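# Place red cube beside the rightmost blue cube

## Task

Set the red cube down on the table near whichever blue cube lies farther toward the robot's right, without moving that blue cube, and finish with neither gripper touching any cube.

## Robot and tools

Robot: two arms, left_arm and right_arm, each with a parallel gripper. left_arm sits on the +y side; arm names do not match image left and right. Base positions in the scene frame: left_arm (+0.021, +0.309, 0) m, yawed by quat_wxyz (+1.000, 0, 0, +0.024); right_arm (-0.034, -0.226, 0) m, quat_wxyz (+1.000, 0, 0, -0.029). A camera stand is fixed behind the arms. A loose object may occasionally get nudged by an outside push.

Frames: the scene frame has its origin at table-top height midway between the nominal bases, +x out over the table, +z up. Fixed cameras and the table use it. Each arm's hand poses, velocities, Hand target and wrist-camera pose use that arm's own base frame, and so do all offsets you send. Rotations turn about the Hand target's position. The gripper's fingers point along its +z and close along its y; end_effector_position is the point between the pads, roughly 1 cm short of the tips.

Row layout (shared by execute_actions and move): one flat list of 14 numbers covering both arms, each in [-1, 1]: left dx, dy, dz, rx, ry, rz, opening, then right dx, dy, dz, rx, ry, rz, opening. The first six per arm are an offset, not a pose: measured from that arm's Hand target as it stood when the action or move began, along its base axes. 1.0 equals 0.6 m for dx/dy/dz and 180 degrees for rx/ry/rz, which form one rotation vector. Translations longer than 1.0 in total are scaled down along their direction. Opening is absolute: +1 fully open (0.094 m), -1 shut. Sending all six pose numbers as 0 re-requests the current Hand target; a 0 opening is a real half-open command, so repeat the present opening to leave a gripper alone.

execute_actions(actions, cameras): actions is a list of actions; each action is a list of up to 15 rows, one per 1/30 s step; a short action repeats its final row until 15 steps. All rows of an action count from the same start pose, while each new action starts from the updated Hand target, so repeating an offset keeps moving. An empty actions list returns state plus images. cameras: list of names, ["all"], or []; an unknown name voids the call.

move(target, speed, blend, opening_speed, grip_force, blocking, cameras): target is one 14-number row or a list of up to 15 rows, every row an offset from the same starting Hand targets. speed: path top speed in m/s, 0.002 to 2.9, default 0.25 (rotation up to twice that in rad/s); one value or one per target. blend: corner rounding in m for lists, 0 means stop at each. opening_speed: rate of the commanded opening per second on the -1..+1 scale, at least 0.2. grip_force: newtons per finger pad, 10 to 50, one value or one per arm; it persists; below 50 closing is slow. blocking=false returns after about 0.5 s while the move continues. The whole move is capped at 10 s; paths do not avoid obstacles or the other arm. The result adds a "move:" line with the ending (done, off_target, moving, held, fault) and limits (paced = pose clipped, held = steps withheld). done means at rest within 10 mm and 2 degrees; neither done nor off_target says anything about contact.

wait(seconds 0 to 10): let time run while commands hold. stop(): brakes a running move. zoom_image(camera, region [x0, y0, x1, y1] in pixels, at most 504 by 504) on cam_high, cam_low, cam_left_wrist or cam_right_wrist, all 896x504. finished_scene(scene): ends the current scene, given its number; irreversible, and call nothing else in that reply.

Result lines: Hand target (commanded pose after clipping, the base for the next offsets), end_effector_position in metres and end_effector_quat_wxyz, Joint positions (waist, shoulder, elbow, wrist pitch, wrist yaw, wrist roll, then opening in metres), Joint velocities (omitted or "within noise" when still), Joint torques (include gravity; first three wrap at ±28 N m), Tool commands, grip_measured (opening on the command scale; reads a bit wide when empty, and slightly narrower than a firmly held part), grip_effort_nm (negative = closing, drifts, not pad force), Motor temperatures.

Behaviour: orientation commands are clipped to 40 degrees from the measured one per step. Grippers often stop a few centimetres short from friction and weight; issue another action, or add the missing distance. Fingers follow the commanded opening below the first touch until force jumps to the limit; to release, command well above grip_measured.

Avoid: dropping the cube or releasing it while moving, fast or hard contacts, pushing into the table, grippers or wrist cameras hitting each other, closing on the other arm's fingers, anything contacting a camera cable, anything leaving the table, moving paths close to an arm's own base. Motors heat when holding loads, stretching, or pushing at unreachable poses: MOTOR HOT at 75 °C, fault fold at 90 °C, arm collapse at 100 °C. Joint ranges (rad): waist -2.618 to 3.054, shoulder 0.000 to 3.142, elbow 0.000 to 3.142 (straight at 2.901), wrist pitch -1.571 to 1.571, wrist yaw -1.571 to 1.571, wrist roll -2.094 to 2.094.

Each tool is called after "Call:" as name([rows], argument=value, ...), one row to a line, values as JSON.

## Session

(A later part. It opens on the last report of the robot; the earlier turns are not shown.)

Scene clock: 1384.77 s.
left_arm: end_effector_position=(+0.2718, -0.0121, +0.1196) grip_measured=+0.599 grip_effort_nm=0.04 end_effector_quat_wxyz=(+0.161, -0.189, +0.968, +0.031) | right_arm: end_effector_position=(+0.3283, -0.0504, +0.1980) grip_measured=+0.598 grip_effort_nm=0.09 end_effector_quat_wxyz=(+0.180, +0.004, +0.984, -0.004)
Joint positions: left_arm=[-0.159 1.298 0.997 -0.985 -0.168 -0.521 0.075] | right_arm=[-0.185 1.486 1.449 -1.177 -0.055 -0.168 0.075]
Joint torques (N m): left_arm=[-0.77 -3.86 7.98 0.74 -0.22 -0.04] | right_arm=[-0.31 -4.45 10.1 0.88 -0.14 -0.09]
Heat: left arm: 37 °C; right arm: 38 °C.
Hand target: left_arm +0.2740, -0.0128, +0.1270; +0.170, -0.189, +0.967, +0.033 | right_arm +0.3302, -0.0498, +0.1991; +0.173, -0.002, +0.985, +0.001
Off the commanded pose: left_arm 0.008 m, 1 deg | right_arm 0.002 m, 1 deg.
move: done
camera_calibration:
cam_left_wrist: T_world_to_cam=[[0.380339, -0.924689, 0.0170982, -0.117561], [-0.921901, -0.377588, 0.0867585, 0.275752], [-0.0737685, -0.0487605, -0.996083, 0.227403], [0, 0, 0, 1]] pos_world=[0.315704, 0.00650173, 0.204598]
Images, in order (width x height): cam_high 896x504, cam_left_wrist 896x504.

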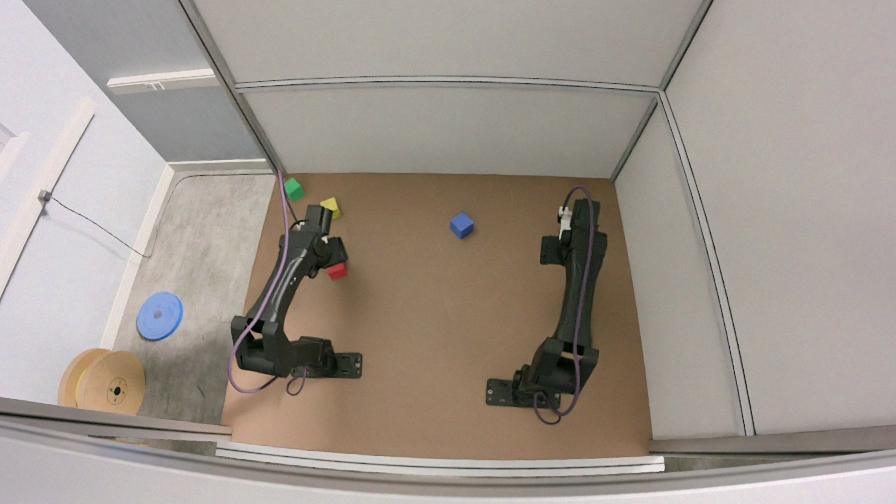

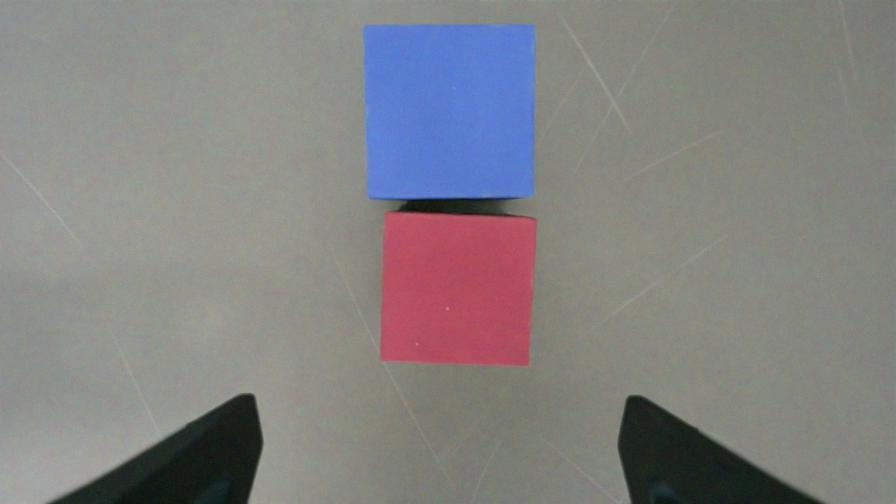

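Call:
move([
  [0.026, 0.0057, -0.045, 0, 0, 0, 0.6, 0, 0, 0, 0, 0, 0, 0.6],
  [0.026, 0.0057, -0.1917, 0, 0, 0, 0.0, 0, 0, 0, 0, 0, 0, 0.6],
  [0.026, 0.0057, -0.0283, 0, 0, 0, 0.0, 0, 0, 0, 0, 0, 0, 0.6],
  [0.1713, -0.54, -0.0117, 0, 0, -0.4189, 0.0, 0, 0, 0, 0, 0, 0, 0.6],
], speed=[0.4, 0.3, 0.4, 0.6], blend=[0.02, 0, 0.04, 0], cameras=["cam_left_wrist", "cam_high"])

Scene clock: 1521.40 s.
left_arm: end_effector_position=(+0.3733, -0.3308, +0.1216) grip_measured=+0.058 grip_effort_nm=-1.06 end_effector_quat_wxyz=(+0.155, +0.438, +0.882, -0.073) | right_arm: end_effector_position=(+0.3283, -0.0504, +0.1980) grip_measured=+0.598 grip_effort_nm=0.09 end_effector_quat_wxyz=(+0.180, +0.004, +0.984, -0.004)
Joint positions: left_arm=[-0.703 2.149 1.98 -1.064 0.066 0.207 0.05] | right_arm=[-0.185 1.486 1.449 -1.177 -0.055 -0.168 0.075]
Joint torques (N m): left_arm=[-0.06 -8.83 9.37 0.87 0.14 0.06] | right_arm=[-0.29 -4.46 10.07 0.86 -0.14 -0.1]
Motor temperatures (°C): left_arm=[26 34 34 27 23 25 28] | right_arm=[24 33 39 30 24 26 24]
Heat: left arm: 34 °C; right arm: 39 °C.
Hand target: left_arm +0.3767, -0.3370, +0.1200; +0.155, +0.442, +0.880, -0.078 | right_arm +0.3302, -0.0498, +0.1991; +0.173, -0.002, +0.985, +0.001
Off the commanded pose: left_arm 0.007 m, 1 deg | right_arm 0.002 m, 1 deg.
move: done; blend cut to 0.0157 m at target 1
camera_calibration:
cam_left_wrist: T_world_to_cam=[[-0.793046, -0.609099, 0.0087127, 0.0925693], [-0.606991, 0.791346, 0.0730326, 0.519589], [-0.0513789, 0.0526297, -0.997291, 0.246548], [0, 0, 0, 1]] pos_world=[0.401465, -0.367766, 0.207127]
Images, in order (width x height): cam_high 896x504, cam_left_wrist 896x504.

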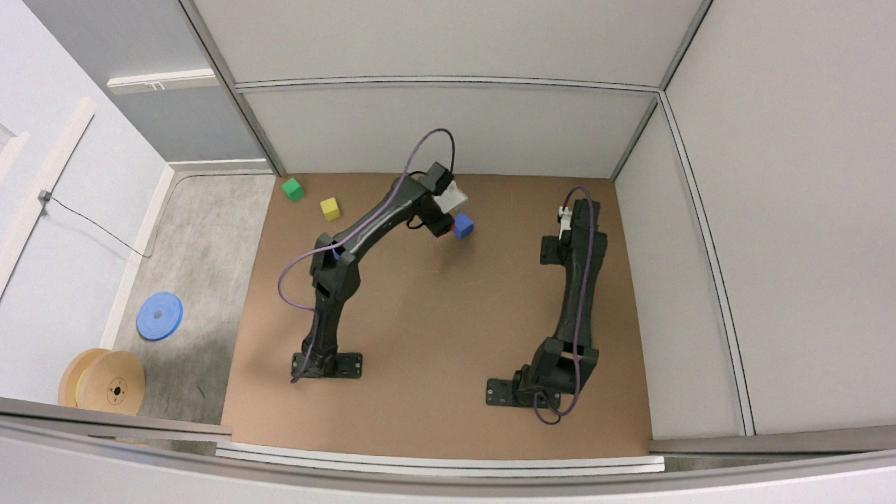

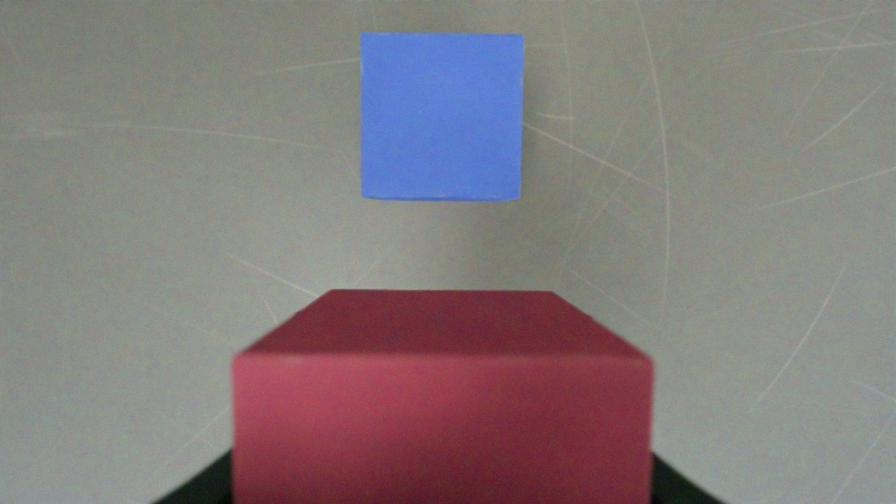

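Call:
move([
  [0.008, -0.0093, -0.195, 0, 0, 0, 0.0, 0, 0, 0, 0, 0, 0, 0.6],
  [0.008, -0.0093, -0.195, 0, 0, 0, 0.6, 0, 0, 0, 0, 0, 0, 0.6],
  [0, 0.005, 0.02, 0, 0, 0, 0.6, 0, 0, 0, 0, 0, 0, 0.6],
], speed=[0.25, 0.25, 0.3], cameras=["cam_left_wrist", "cam_low", "cam_high"])

Call:
zoom_image(camera="cam_low", region=[380, 195, 480, 265])

Scene clock: 1545.40 s.
left_arm: end_effector_position=(+0.3746, -0.3326, +0.1109) grip_measured=+0.599 grip_effort_nm=0.04 end_effector_quat_wxyz=(+0.136, +0.441, +0.884, -0.069) | right_arm: end_effector_position=(+0.3283, -0.0504, +0.1980) grip_measured=+0.598 grip_effort_nm=0.09 end_effector_quat_wxyz=(+0.180, +0.004, +0.984, -0.004)
Joint positions: left_arm=[-0.703 2.202 2.035 -1.105 0.069 0.212 0.075] | right_arm=[-0.185 1.486 1.449 -1.177 -0.055 -0.168 0.075]
Joint torques (N m): left_arm=[0.38 -13.72 8.25 0.74 0.12 0.09] | right_arm=[-0.31 -4.44 10.04 0.87 -0.14 -0.09]
Heat: left arm: 37 °C; right arm: 40 °C.
Hand target: left_arm +0.3767, -0.3339, +0.1319; +0.154, +0.442, +0.880, -0.078 | right_arm +0.3302, -0.0498, +0.1991; +0.173, -0.002, +0.985, +0.001
Off the commanded pose: left_arm 0.021 m, 2 deg | right_arm 0.002 m, 1 deg.
move: off_target (left_arm); target 2's new opening was sent with left_arm's hand 0.019 m and 1 deg from that target
camera_calibration:
cam_left_wrist: T_world_to_cam=[[-0.796143, -0.604818, 0.0187617, 0.0939899], [-0.599535, 0.792629, 0.110894, 0.51606], [-0.0819418, 0.0770394, -0.993655, 0.255265], [0, 0, 0, 1]] pos_world=[0.405142, -0.371862, 0.194654]
Images, in order (width x height): cam_high 896x504, cam_low 896x504, cam_left_wrist 896x504.

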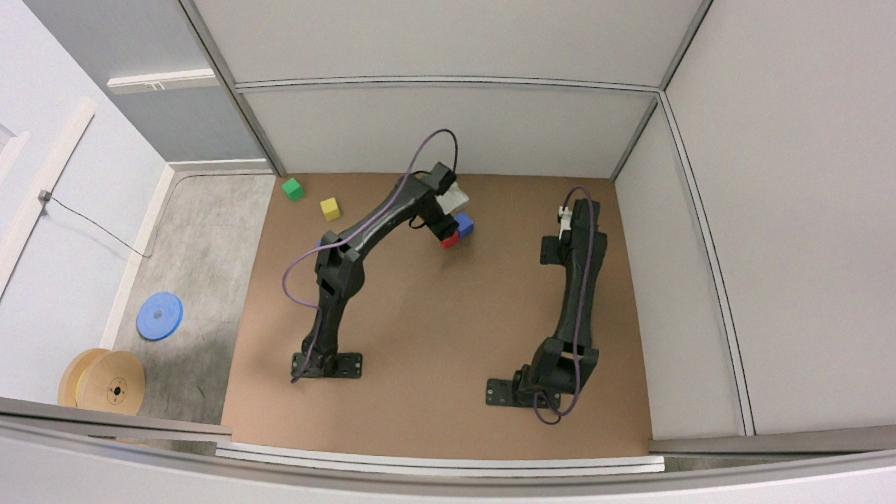

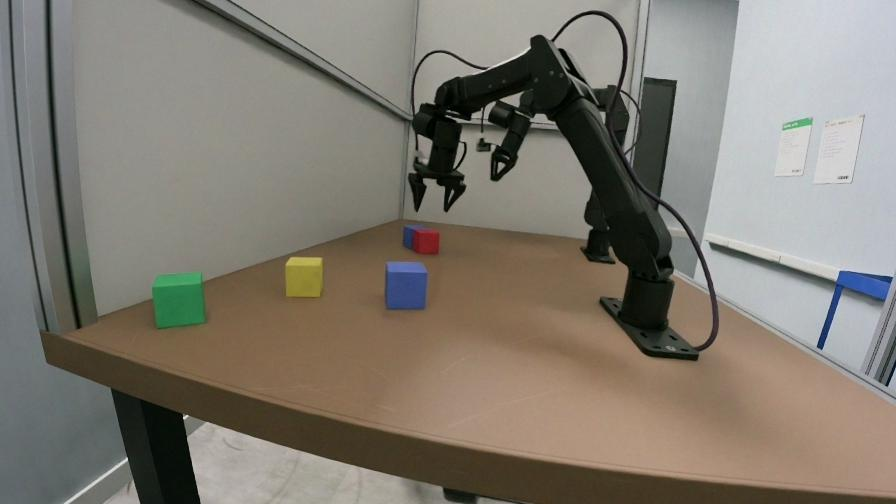

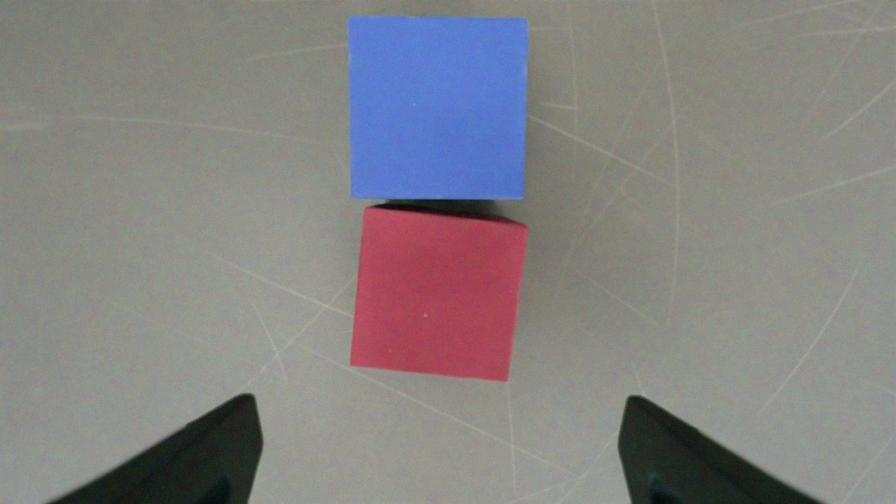

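Scaled by 5.040.

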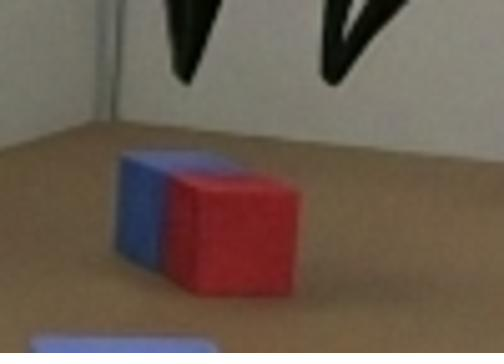

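Call:
zoom_image(camera="cam_high", region=[430, 198, 490, 252])

Scaled by 8.400.

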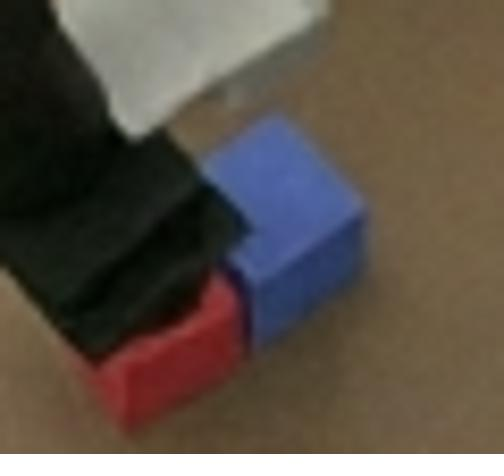

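Call:
finished_scene(scene=1)

The scene is finished: the task was done.


## Next scene

The same job, from a new start.

Call:
execute_actions(actions=[])

Call:
zoom_image(camera="cam_high", region=[270, 170, 450, 320])

Call:
zoom_image(camera="cam_high", region=[430, 170, 610, 320])

Scene clock: 0.00 s.
left_arm: end_effector_position=(+0.3780, -0.0296, +0.1250) grip_measured=+1.000 grip_effort_nm=n/a end_effector_quat_wxyz=(+0.653, +0.021, +0.757, +0.012) | right_arm: end_effector_position=(+0.3706, -0.0337, +0.1348) grip_measured=+1.000 grip_effort_nm=n/a end_effector_quat_wxyz=(+0.652, +0.096, +0.745, -0.105)
Joint positions: left_arm=[-0.144 1.532 0.226 1.159 -0.133 0.027 0.094] | right_arm=[0.081 1.481 0.229 1.113 0.365 0.018 0.094]
Joint velocities: within noise
Joint torques (N m): no reading
Motor temperatures (°C): left_arm=[26 27 27 24 23 25 27] | right_arm=[24 28 29 27 24 26 24]
Heat: left arm: 27 °C; right arm: 29 °C.
Hand target: left_arm +0.3795, -0.0297, +0.1298; +0.659, +0.020, +0.752, +0.012 | right_arm +0.3711, -0.0338, +0.1352; +0.651, +0.096, +0.746, -0.105
Tool commands: left_gripper/opening=+1.0 right_gripper/opening=+1.0
camera_calibration:
cam_left_wrist: T_world_to_cam=[[-0.028186, -0.998997, -0.0347821, -0.0154817], [-0.533478, 0.0444597, -0.844645, 0.348659], [0.845344, -0.00525164, -0.534196, -0.164093], [0, 0, 0, 1]] pos_world=[0.324281, -0.0318292, 0.206297]
cam_right_wrist: T_world_to_cam=[[-0.28713, -0.956357, 0.0541946, 0.0642662], [-0.532513, 0.112337, -0.838934, 0.352473], [0.796233, -0.269742, -0.541528, -0.140329], [0, 0, 0, 1]] pos_world=[0.317884, -0.0159872, 0.216227]

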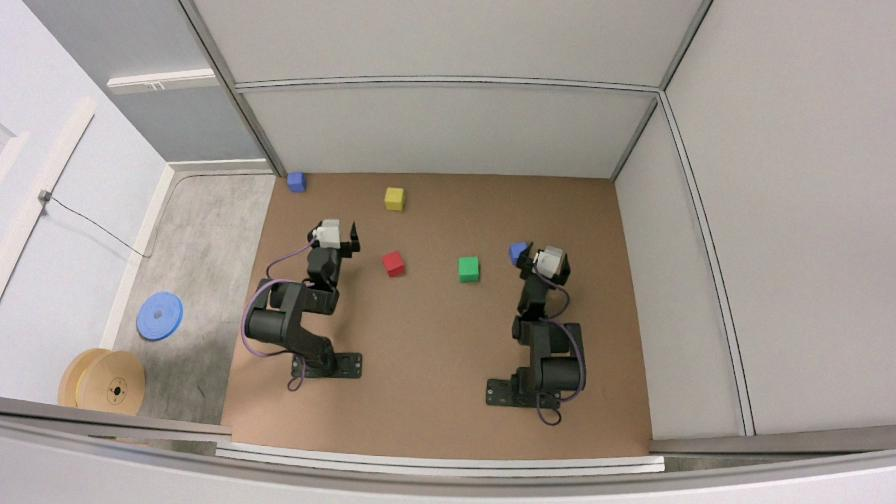

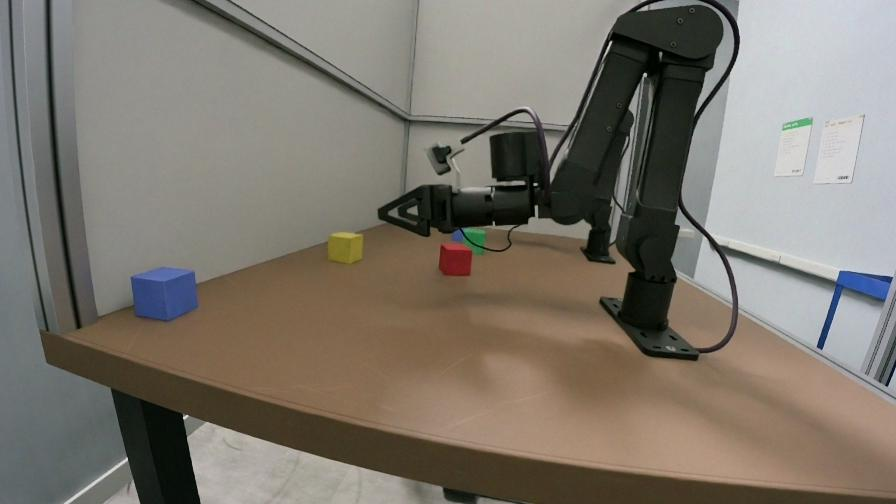

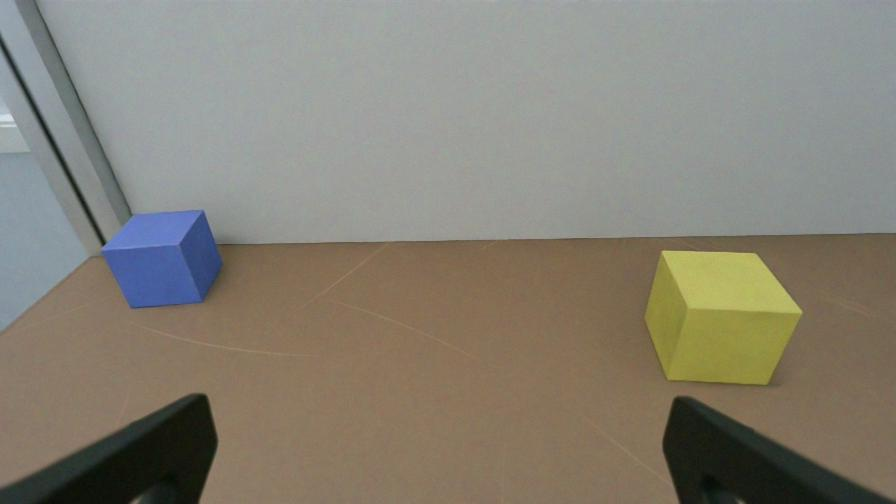

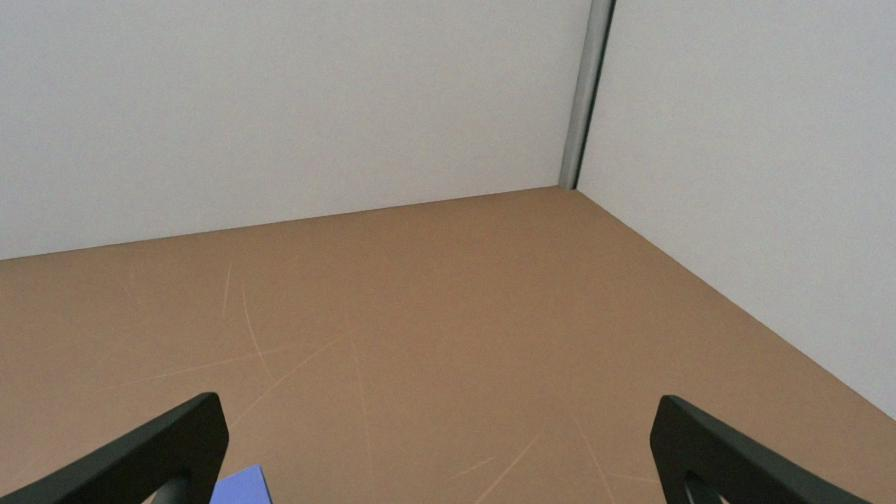

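Scaled by 2.800.

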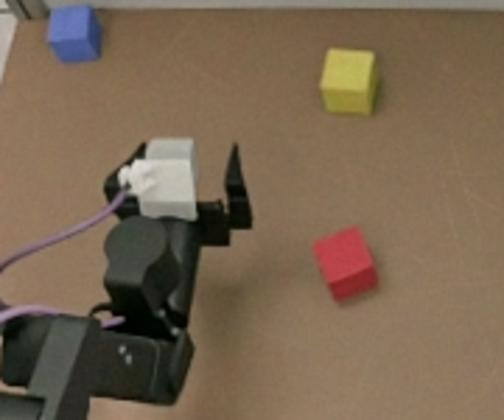

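Scaled by 2.800.

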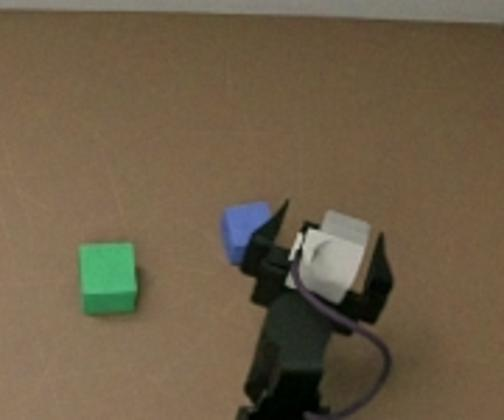

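Call:
move([
  [-0.15, 0.1, 0.15, 0, 0, 0, 1, -0.0683, 0.7188, -0.042, -0.0209, 0.3536, 0.2052, 0.7],
  [-0.15, 0.1, 0.15, 0, 0, 0, 1, -0.0683, 0.7188, -0.2037, -0.0209, 0.3536, 0.2052, 0.0],
  [-0.15, 0.1, 0.15, 0, 0, 0, 1, -0.0683, 0.7188, 0.0247, -0.0209, 0.3536, 0.2052, 0.0],
  [-0.15, 0.1, 0.15, 0, 0, 0, 1, -0.0935, 0.0613, -0.017, 0.0069, 0.3514, 0.1604, 0.0],
], speed=[0.5, 0.25, 0.3, 0.5], blend=[0.03, 0, 0.03, 0], cameras=["cam_right_wrist", "cam_high"])

Scene clock: 51.17 s.
left_arm: end_effector_position=(+0.2892, +0.0292, +0.2043) grip_measured=+1.000 grip_effort_nm=-0.03 end_effector_quat_wxyz=(+0.648, +0.016, +0.762, +0.007) | right_arm: end_effector_position=(+0.3130, +0.0023, +0.1211) grip_measured=+0.078 grip_effort_nm=-1.05 end_effector_quat_wxyz=(+0.155, -0.141, +0.978, +0.021)
Joint positions: left_arm=[0.265 0.543 0.263 0.113 0.272 0.076 0.094] | right_arm=[-0.054 1.449 1.126 -0.95 -0.101 -0.326 0.051]
Joint torques (N m): left_arm=[0.64 0.42 10.13 1.86 0.07 0.09] | right_arm=[-0.73 -7.13 6.42 1.14 -0.25 -0.14]
Motor temperatures (°C): left_arm=[26 27 29 30 23 25 27] | right_arm=[24 29 31 32 24 26 24]
Heat: left arm: 30 °C; right arm: 32 °C.
Hand target: left_arm +0.2895, +0.0304, +0.2198; +0.659, +0.020, +0.752, +0.012 | right_arm +0.3150, +0.0030, +0.1251; +0.172, -0.146, +0.974, +0.025
Off the commanded pose: left_arm 0.016 m, 2 deg | right_arm 0.004 m, 2 deg.
move: off_target (left_arm); target 2's new opening was sent with right_arm's hand 0.013 m and 1 deg from that target
camera_calibration:
cam_right_wrist: T_world_to_cam=[[0.299851, -0.95378, 0.019842, -0.0967022], [-0.946655, -0.294909, 0.129894, 0.319573], [-0.118039, -0.0577325, -0.991329, 0.248144], [0, 0, 0, 1]] pos_world=[0.360813, 0.0163383, 0.2064]
Images, in order (width x height): cam_high 896x504, cam_right_wrist 896x504.

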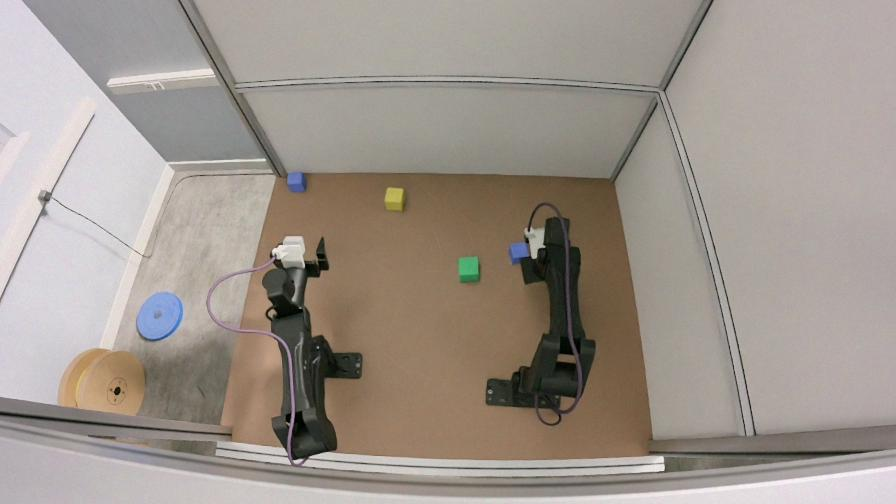

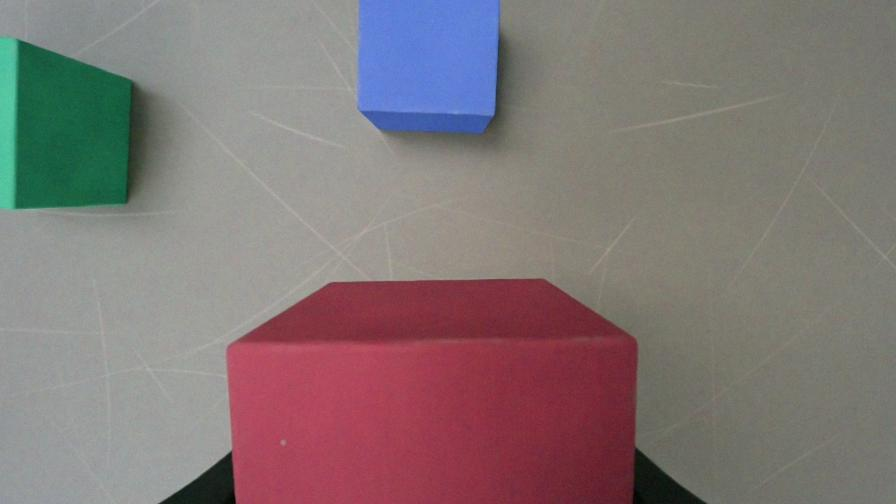

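Call:
move([
  [0, 0, 0, 0, 0, 0, 1, 0.049, 0.0225, -0.075, 0, 0, -0.01, 0.0],
  [0, 0, 0, 0, 0, 0, 1, 0.049, 0.0225, -0.1978, 0, 0, -0.01, 0.6],
  [0, 0, 0, 0, 0, 0, 1, 0.035, 0.018, 0.0, 0, 0, -0.01, 0.6],
], speed=[0.3, 0.2, 0.3], blend=[0.02, 0, 0], cameras=["cam_right_wrist", "cam_high", "cam_low"])

Scene clock: 70.43 s.
left_arm: end_effector_position=(+0.2892, +0.0292, +0.2043) grip_measured=+1.000 grip_effort_nm=-0.03 end_effector_quat_wxyz=(+0.648, +0.016, +0.762, +0.007) | right_arm: end_effector_position=(+0.3368, +0.0152, +0.1211) grip_measured=+0.598 grip_effort_nm=0.09 end_effector_quat_wxyz=(+0.173, -0.132, +0.976, +0.024)
Joint positions: left_arm=[0.265 0.543 0.263 0.113 0.272 0.076 0.094] | right_arm=[-0.009 1.506 1.165 -0.892 -0.095 -0.261 0.075]
Joint torques (N m): left_arm=[0.65 0.42 10.13 1.86 0.08 0.09] | right_arm=[-0.32 -6.39 8.69 0.78 -0.03 0.02]
Heat: left arm: 31 °C; right arm: 31 °C.
Hand target: left_arm +0.2895, +0.0304, +0.2198; +0.659, +0.020, +0.752, +0.012 | right_arm +0.3359, +0.0138, +0.1250; +0.172, -0.130, +0.976, +0.023
Off the commanded pose: left_arm 0.016 m, 2 deg | right_arm 0.004 m, 0 deg.
move: off_target (left_arm); target 2's new opening was sent with right_arm's hand 0.019 m and 2 deg from that target
camera_calibration:
cam_right_wrist: T_world_to_cam=[[0.281479, -0.959418, 0.0169301, -0.0849006], [-0.955811, -0.278774, 0.0933334, 0.353119], [-0.0848261, -0.0424534, -0.995491, 0.24071], [0, 0, 0, 1]] pos_world=[0.381831, 0.0272043, 0.208104]
Images, in order (width x height): cam_high 896x504, cam_low 896x504, cam_right_wrist 896x504.

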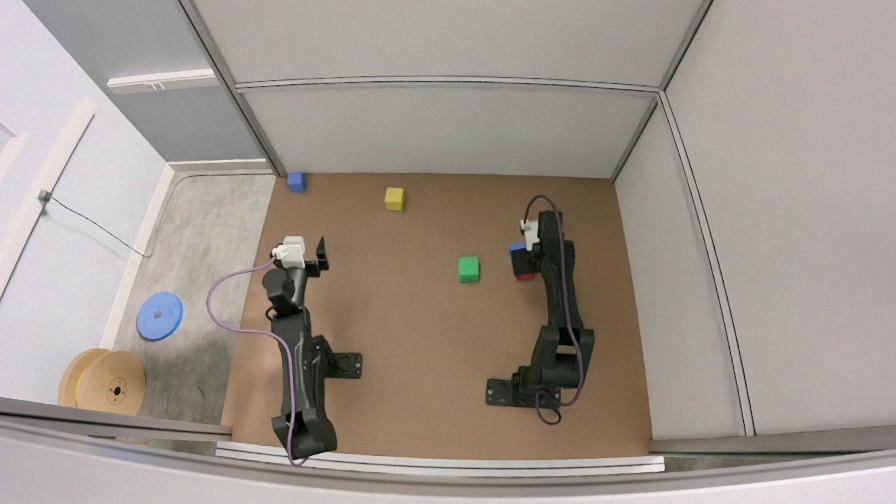

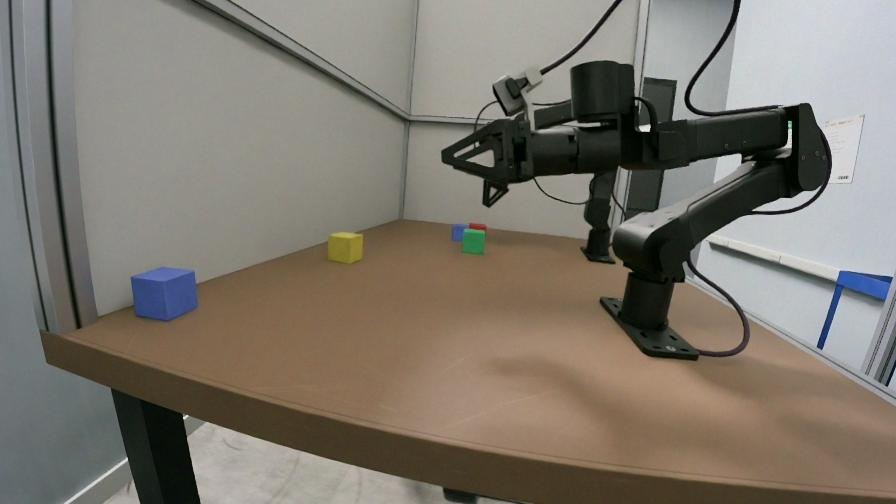

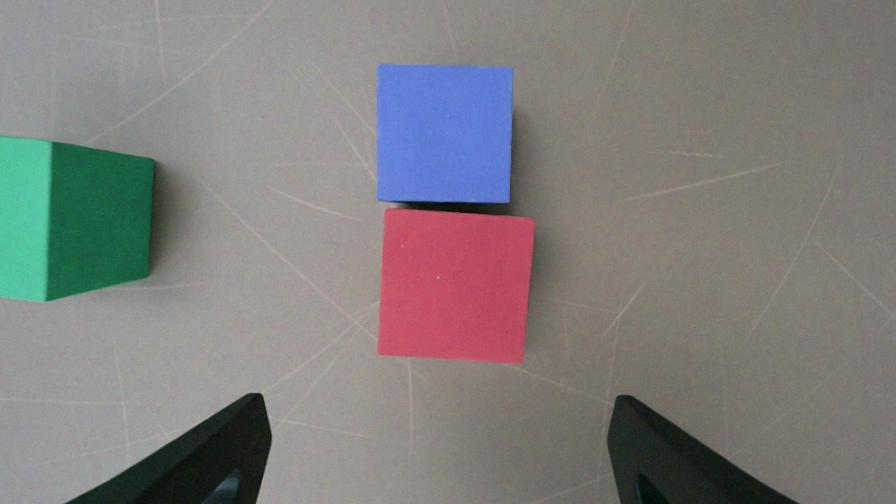

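Call:
finished_scene(scene=2)

The scene is finished: the task was done.


## Next scene

The same job, from a new start.

Call:
execute_actions(actions=[])

Call:
zoom_image(camera="cam_high", region=[270, 170, 450, 320])

Call:
zoom_image(camera="cam_high", region=[430, 170, 610, 320])

Scene clock: 0.00 s.
left_arm: end_effector_position=(+0.3257, +0.0013, +0.3405) grip_measured=+1.000 grip_effort_nm=n/a end_effector_quat_wxyz=(+0.605, -0.085, +0.792, -0.026) | right_arm: end_effector_position=(+0.2733, +0.0995, +0.2998) grip_measured=+1.000 grip_effort_nm=n/a end_effector_quat_wxyz=(+0.386, +0.040, +0.905, +0.172)
Joint positions: left_arm=[-0.071 0.864 0.982 -0.391 -0.13 -0.186 0.094] | right_arm=[0.317 1 1.257 -0.956 -0.045 0.426 0.094]
Joint velocities: within noise
Joint torques (N m): no reading
Motor temperatures (°C): left_arm=[26 26 27 24 23 25 27] | right_arm=[24 28 27 27 24 26 24]
Heat: left arm: 27 °C; right arm: 28 °C.
Hand target: left_arm +0.3241, +0.0016, +0.3488; +0.613, -0.085, +0.785, -0.027 | right_arm +0.2713, +0.0985, +0.3018; +0.387, +0.039, +0.905, +0.172
Tool commands: left_gripper/opening=+1.0 right_gripper/opening=+1.0
camera_calibration:
cam_left_wrist: T_world_to_cam=[[0.0923018, -0.983371, 0.156404, -0.082976], [-0.621726, -0.17961, -0.762363, 0.502445], [0.777777, -0.0268727, -0.627965, 0.0492111], [0, 0, 0, 1]] pos_world=[0.281766, 0.00997021, 0.426926]
cam_right_wrist: T_world_to_cam=[[0.0690845, -0.944688, -0.320613, 0.16858], [-0.936501, 0.0493403, -0.347176, 0.393467], [0.343792, 0.324238, -0.881293, 0.229019], [0, 0, 0, 1]] pos_world=[0.278101, 0.0655849, 0.392484]

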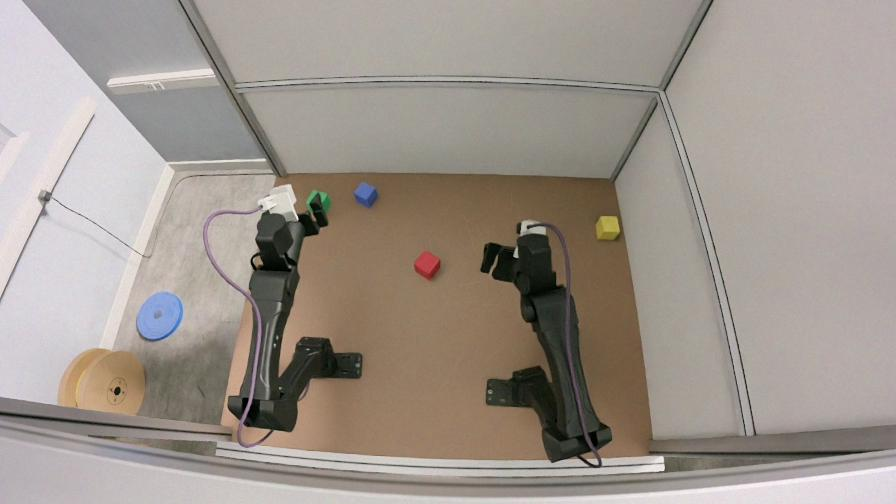

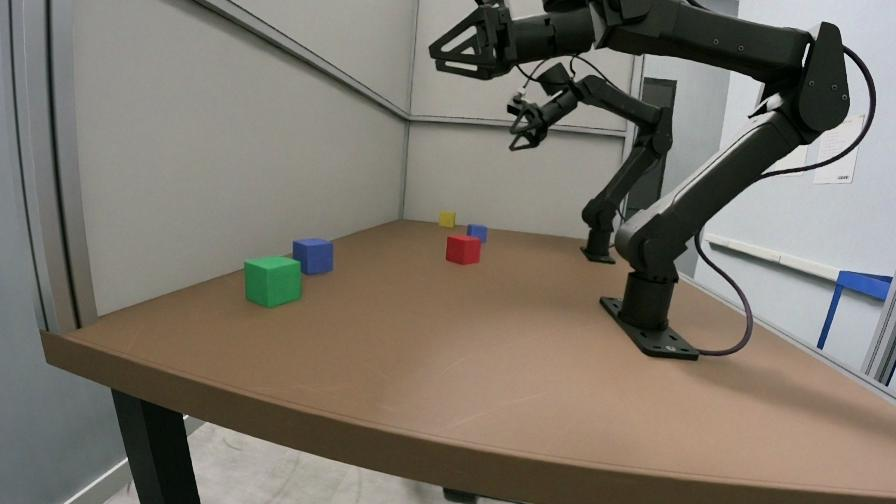

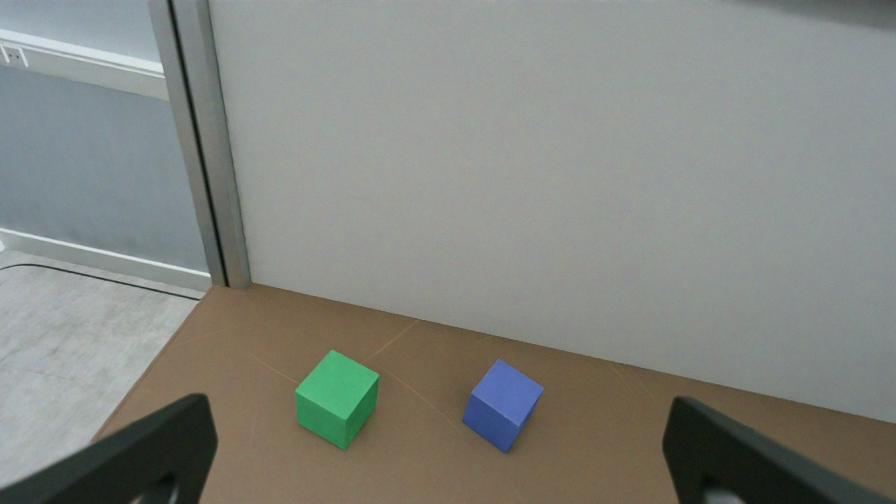

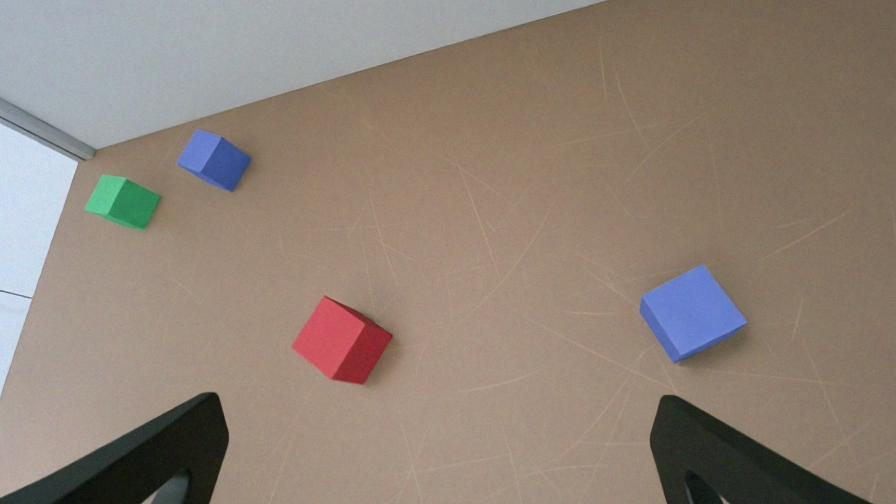

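Scaled by 2.800.

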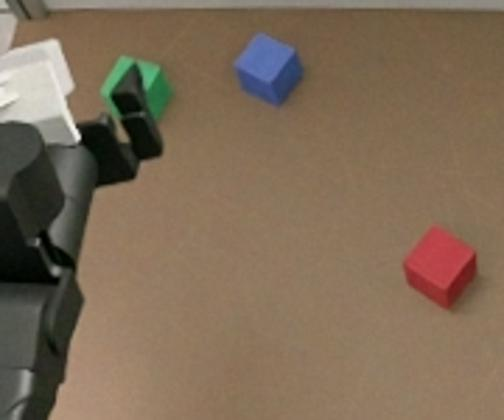

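Scaled by 2.800.

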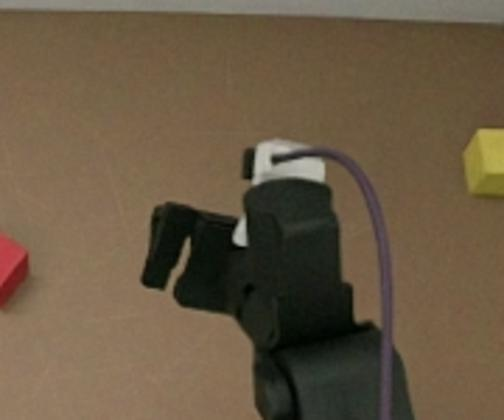

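Call:
move([
  [0, 0, 0, 0, 0, 0, 1, 0.1133, 0.3317, -0.3197, -0.1734, 0.0802, 0.2969, 0.7],
  [0, 0, 0, 0, 0, 0, 1, 0.1133, 0.3317, -0.4797, -0.1734, 0.0802, 0.2969, 0.0],
  [0, 0, 0, 0, 0, 0, 1, 0.1133, 0.3317, -0.303, -0.1734, 0.0802, 0.2969, 0.0],
  [0, 0, 0, 0, 0, 0, 1, 0.0145, -0.2158, -0.303, -0.1454, 0.1155, 0.1497, 0.0],
], speed=[0.4, 0.25, 0.3, 0.5], blend=[0.03, 0, 0.03, 0], cameras=["cam_right_wrist", "cam_high"])

Scene clock: 32.57 s.
left_arm: end_effector_position=(+0.3257, +0.0013, +0.3405) grip_measured=+1.000 grip_effort_nm=-0.03 end_effector_quat_wxyz=(+0.605, -0.085, +0.792, -0.026) | right_arm: end_effector_position=(+0.2851, -0.0353, +0.1179) grip_measured=+0.159 grip_effort_nm=-1.05 end_effector_quat_wxyz=(+0.166, -0.222, +0.960, +0.029)
Joint positions: left_arm=[-0.071 0.864 0.982 -0.391 -0.13 -0.186 0.094] | right_arm=[-0.254 1.371 1.045 -0.974 -0.204 -0.682 0.054]
Joint torques (N m): left_arm=[0.01 -0.99 7.92 2 -0.04 0.02] | right_arm=[-0.49 -6.24 6.93 0.74 -0.4 -0.11]
Motor temperatures (°C): left_arm=[26 26 28 30 23 25 27] | right_arm=[24 28 30 29 24 26 24]
Heat: left arm: 30 °C; right arm: 30 °C.
Hand target: left_arm +0.3241, +0.0016, +0.3488; +0.613, -0.085, +0.785, -0.027 | right_arm +0.2800, -0.0310, +0.1200; +0.169, -0.228, +0.958, +0.040
Off the commanded pose: left_arm 0.008 m, 1 deg | right_arm 0.007 m, 1 deg.
move: done; target 2's new opening was sent with right_arm's hand 0.014 m and 2 deg from that target
camera_calibration:
cam_right_wrist: T_world_to_cam=[[0.452034, -0.891328, 0.0346475, -0.167104], [-0.888424, -0.446407, 0.106882, 0.263272], [-0.0798001, -0.079096, -0.993668, 0.228086], [0, 0, 0, 1]] pos_world=[0.327635, -0.0133774, 0.204292]
Images, in order (width x height): cam_high 896x504, cam_right_wrist 896x504.

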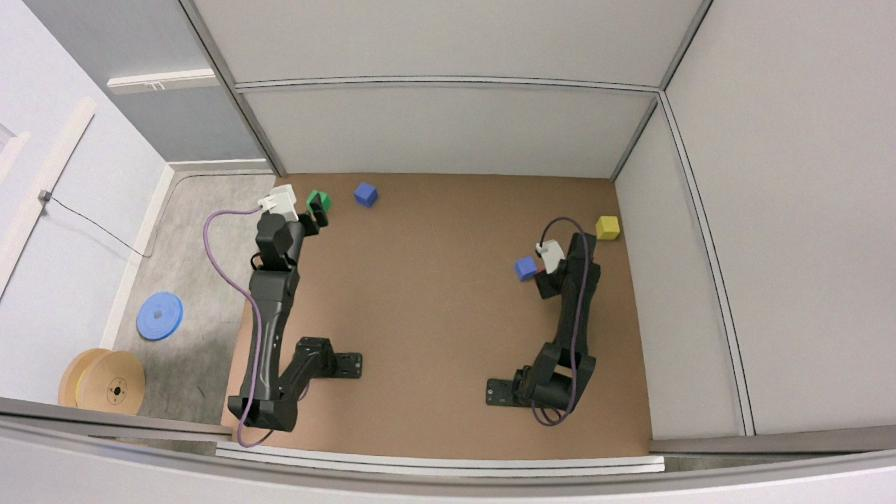

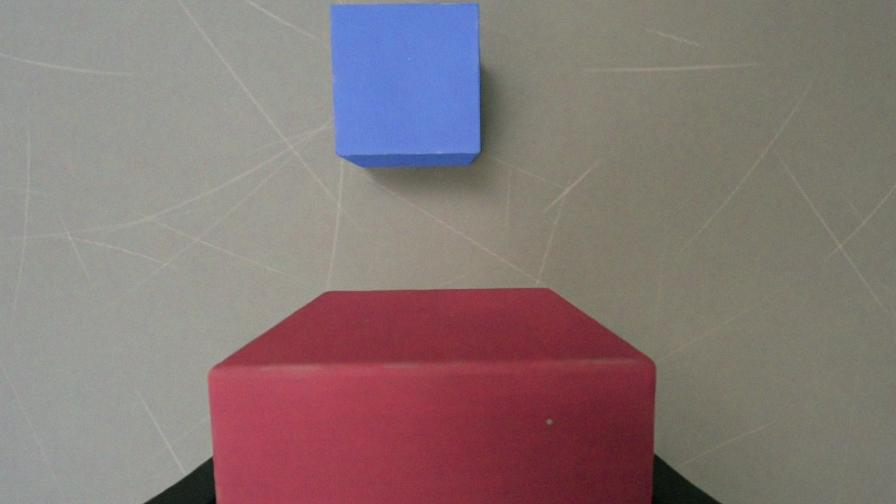

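Call:
move([
  [0, 0, 0, 0, 0, 0, 1, 0.0327, 0.0308, -0.075, 0, 0, 0, 0.0],
  [0, 0, 0, 0, 0, 0, 1, 0.0327, 0.0308, -0.1808, 0, 0, 0, 0.6],
  [0, 0, 0, 0, 0, 0, 1, 0.022, 0.025, 0.0, 0, 0, 0, 0.6],
], speed=[0.3, 0.2, 0.3], blend=[0.02, 0, 0], cameras=["cam_right_wrist", "cam_high", "cam_low"])

Scene clock: 52.30 s.
left_arm: end_effector_position=(+0.3257, +0.0013, +0.3405) grip_measured=+1.000 grip_effort_nm=-0.03 end_effector_quat_wxyz=(+0.605, -0.085, +0.792, -0.026) | right_arm: end_effector_position=(+0.2940, -0.0149, +0.1144) grip_measured=+0.598 grip_effort_nm=0.09 end_effector_quat_wxyz=(+0.167, -0.226, +0.959, +0.039)
Joint positions: left_arm=[-0.071 0.864 0.982 -0.391 -0.13 -0.186 0.094] | right_arm=[-0.177 1.391 1.045 -0.944 -0.202 -0.612 0.075]
Joint torques (N m): left_arm=[0.01 -0.99 7.92 2 -0.04 0.02] | right_arm=[-0.79 -5.46 9.05 0.74 -0.19 -0.07]
Heat: left arm: 31 °C; right arm: 29 °C.
Hand target: left_arm +0.3241, +0.0016, +0.3488; +0.613, -0.085, +0.785, -0.027 | right_arm +0.2932, -0.0160, +0.1199; +0.169, -0.228, +0.958, +0.040
Off the commanded pose: left_arm 0.008 m, 1 deg | right_arm 0.006 m, 0 deg.
move: done; target 2's new opening was sent with right_arm's hand 0.015 m and 1 deg from that target
camera_calibration:
cam_right_wrist: T_world_to_cam=[[0.461957, -0.886699, 0.0189611, -0.153752], [-0.883301, -0.458052, 0.0998407, 0.279696], [-0.0798436, -0.0628705, -0.994823, 0.227289], [0, 0, 0, 1]] pos_world=[0.336231, 0.00607322, 0.201103]
Images, in order (width x height): cam_high 896x504, cam_low 896x504, cam_right_wrist 896x504.

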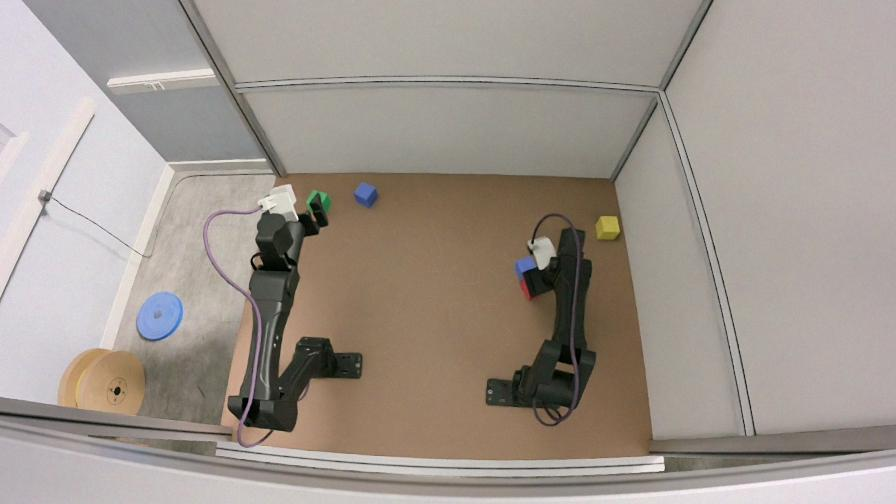

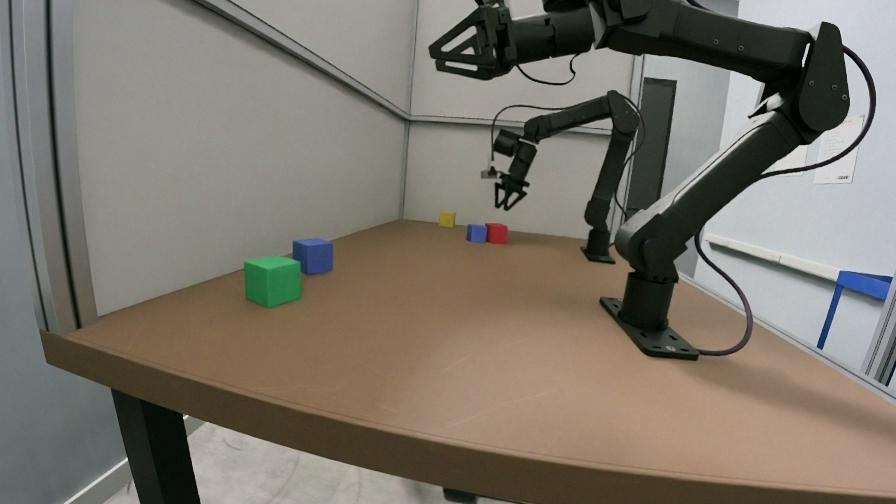

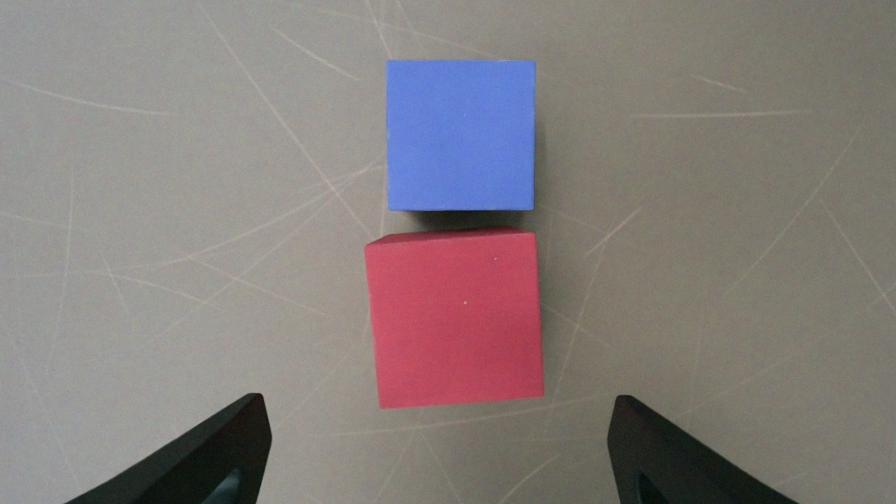

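Call:
finished_scene(scene=3)

The scene is finished: the task was done.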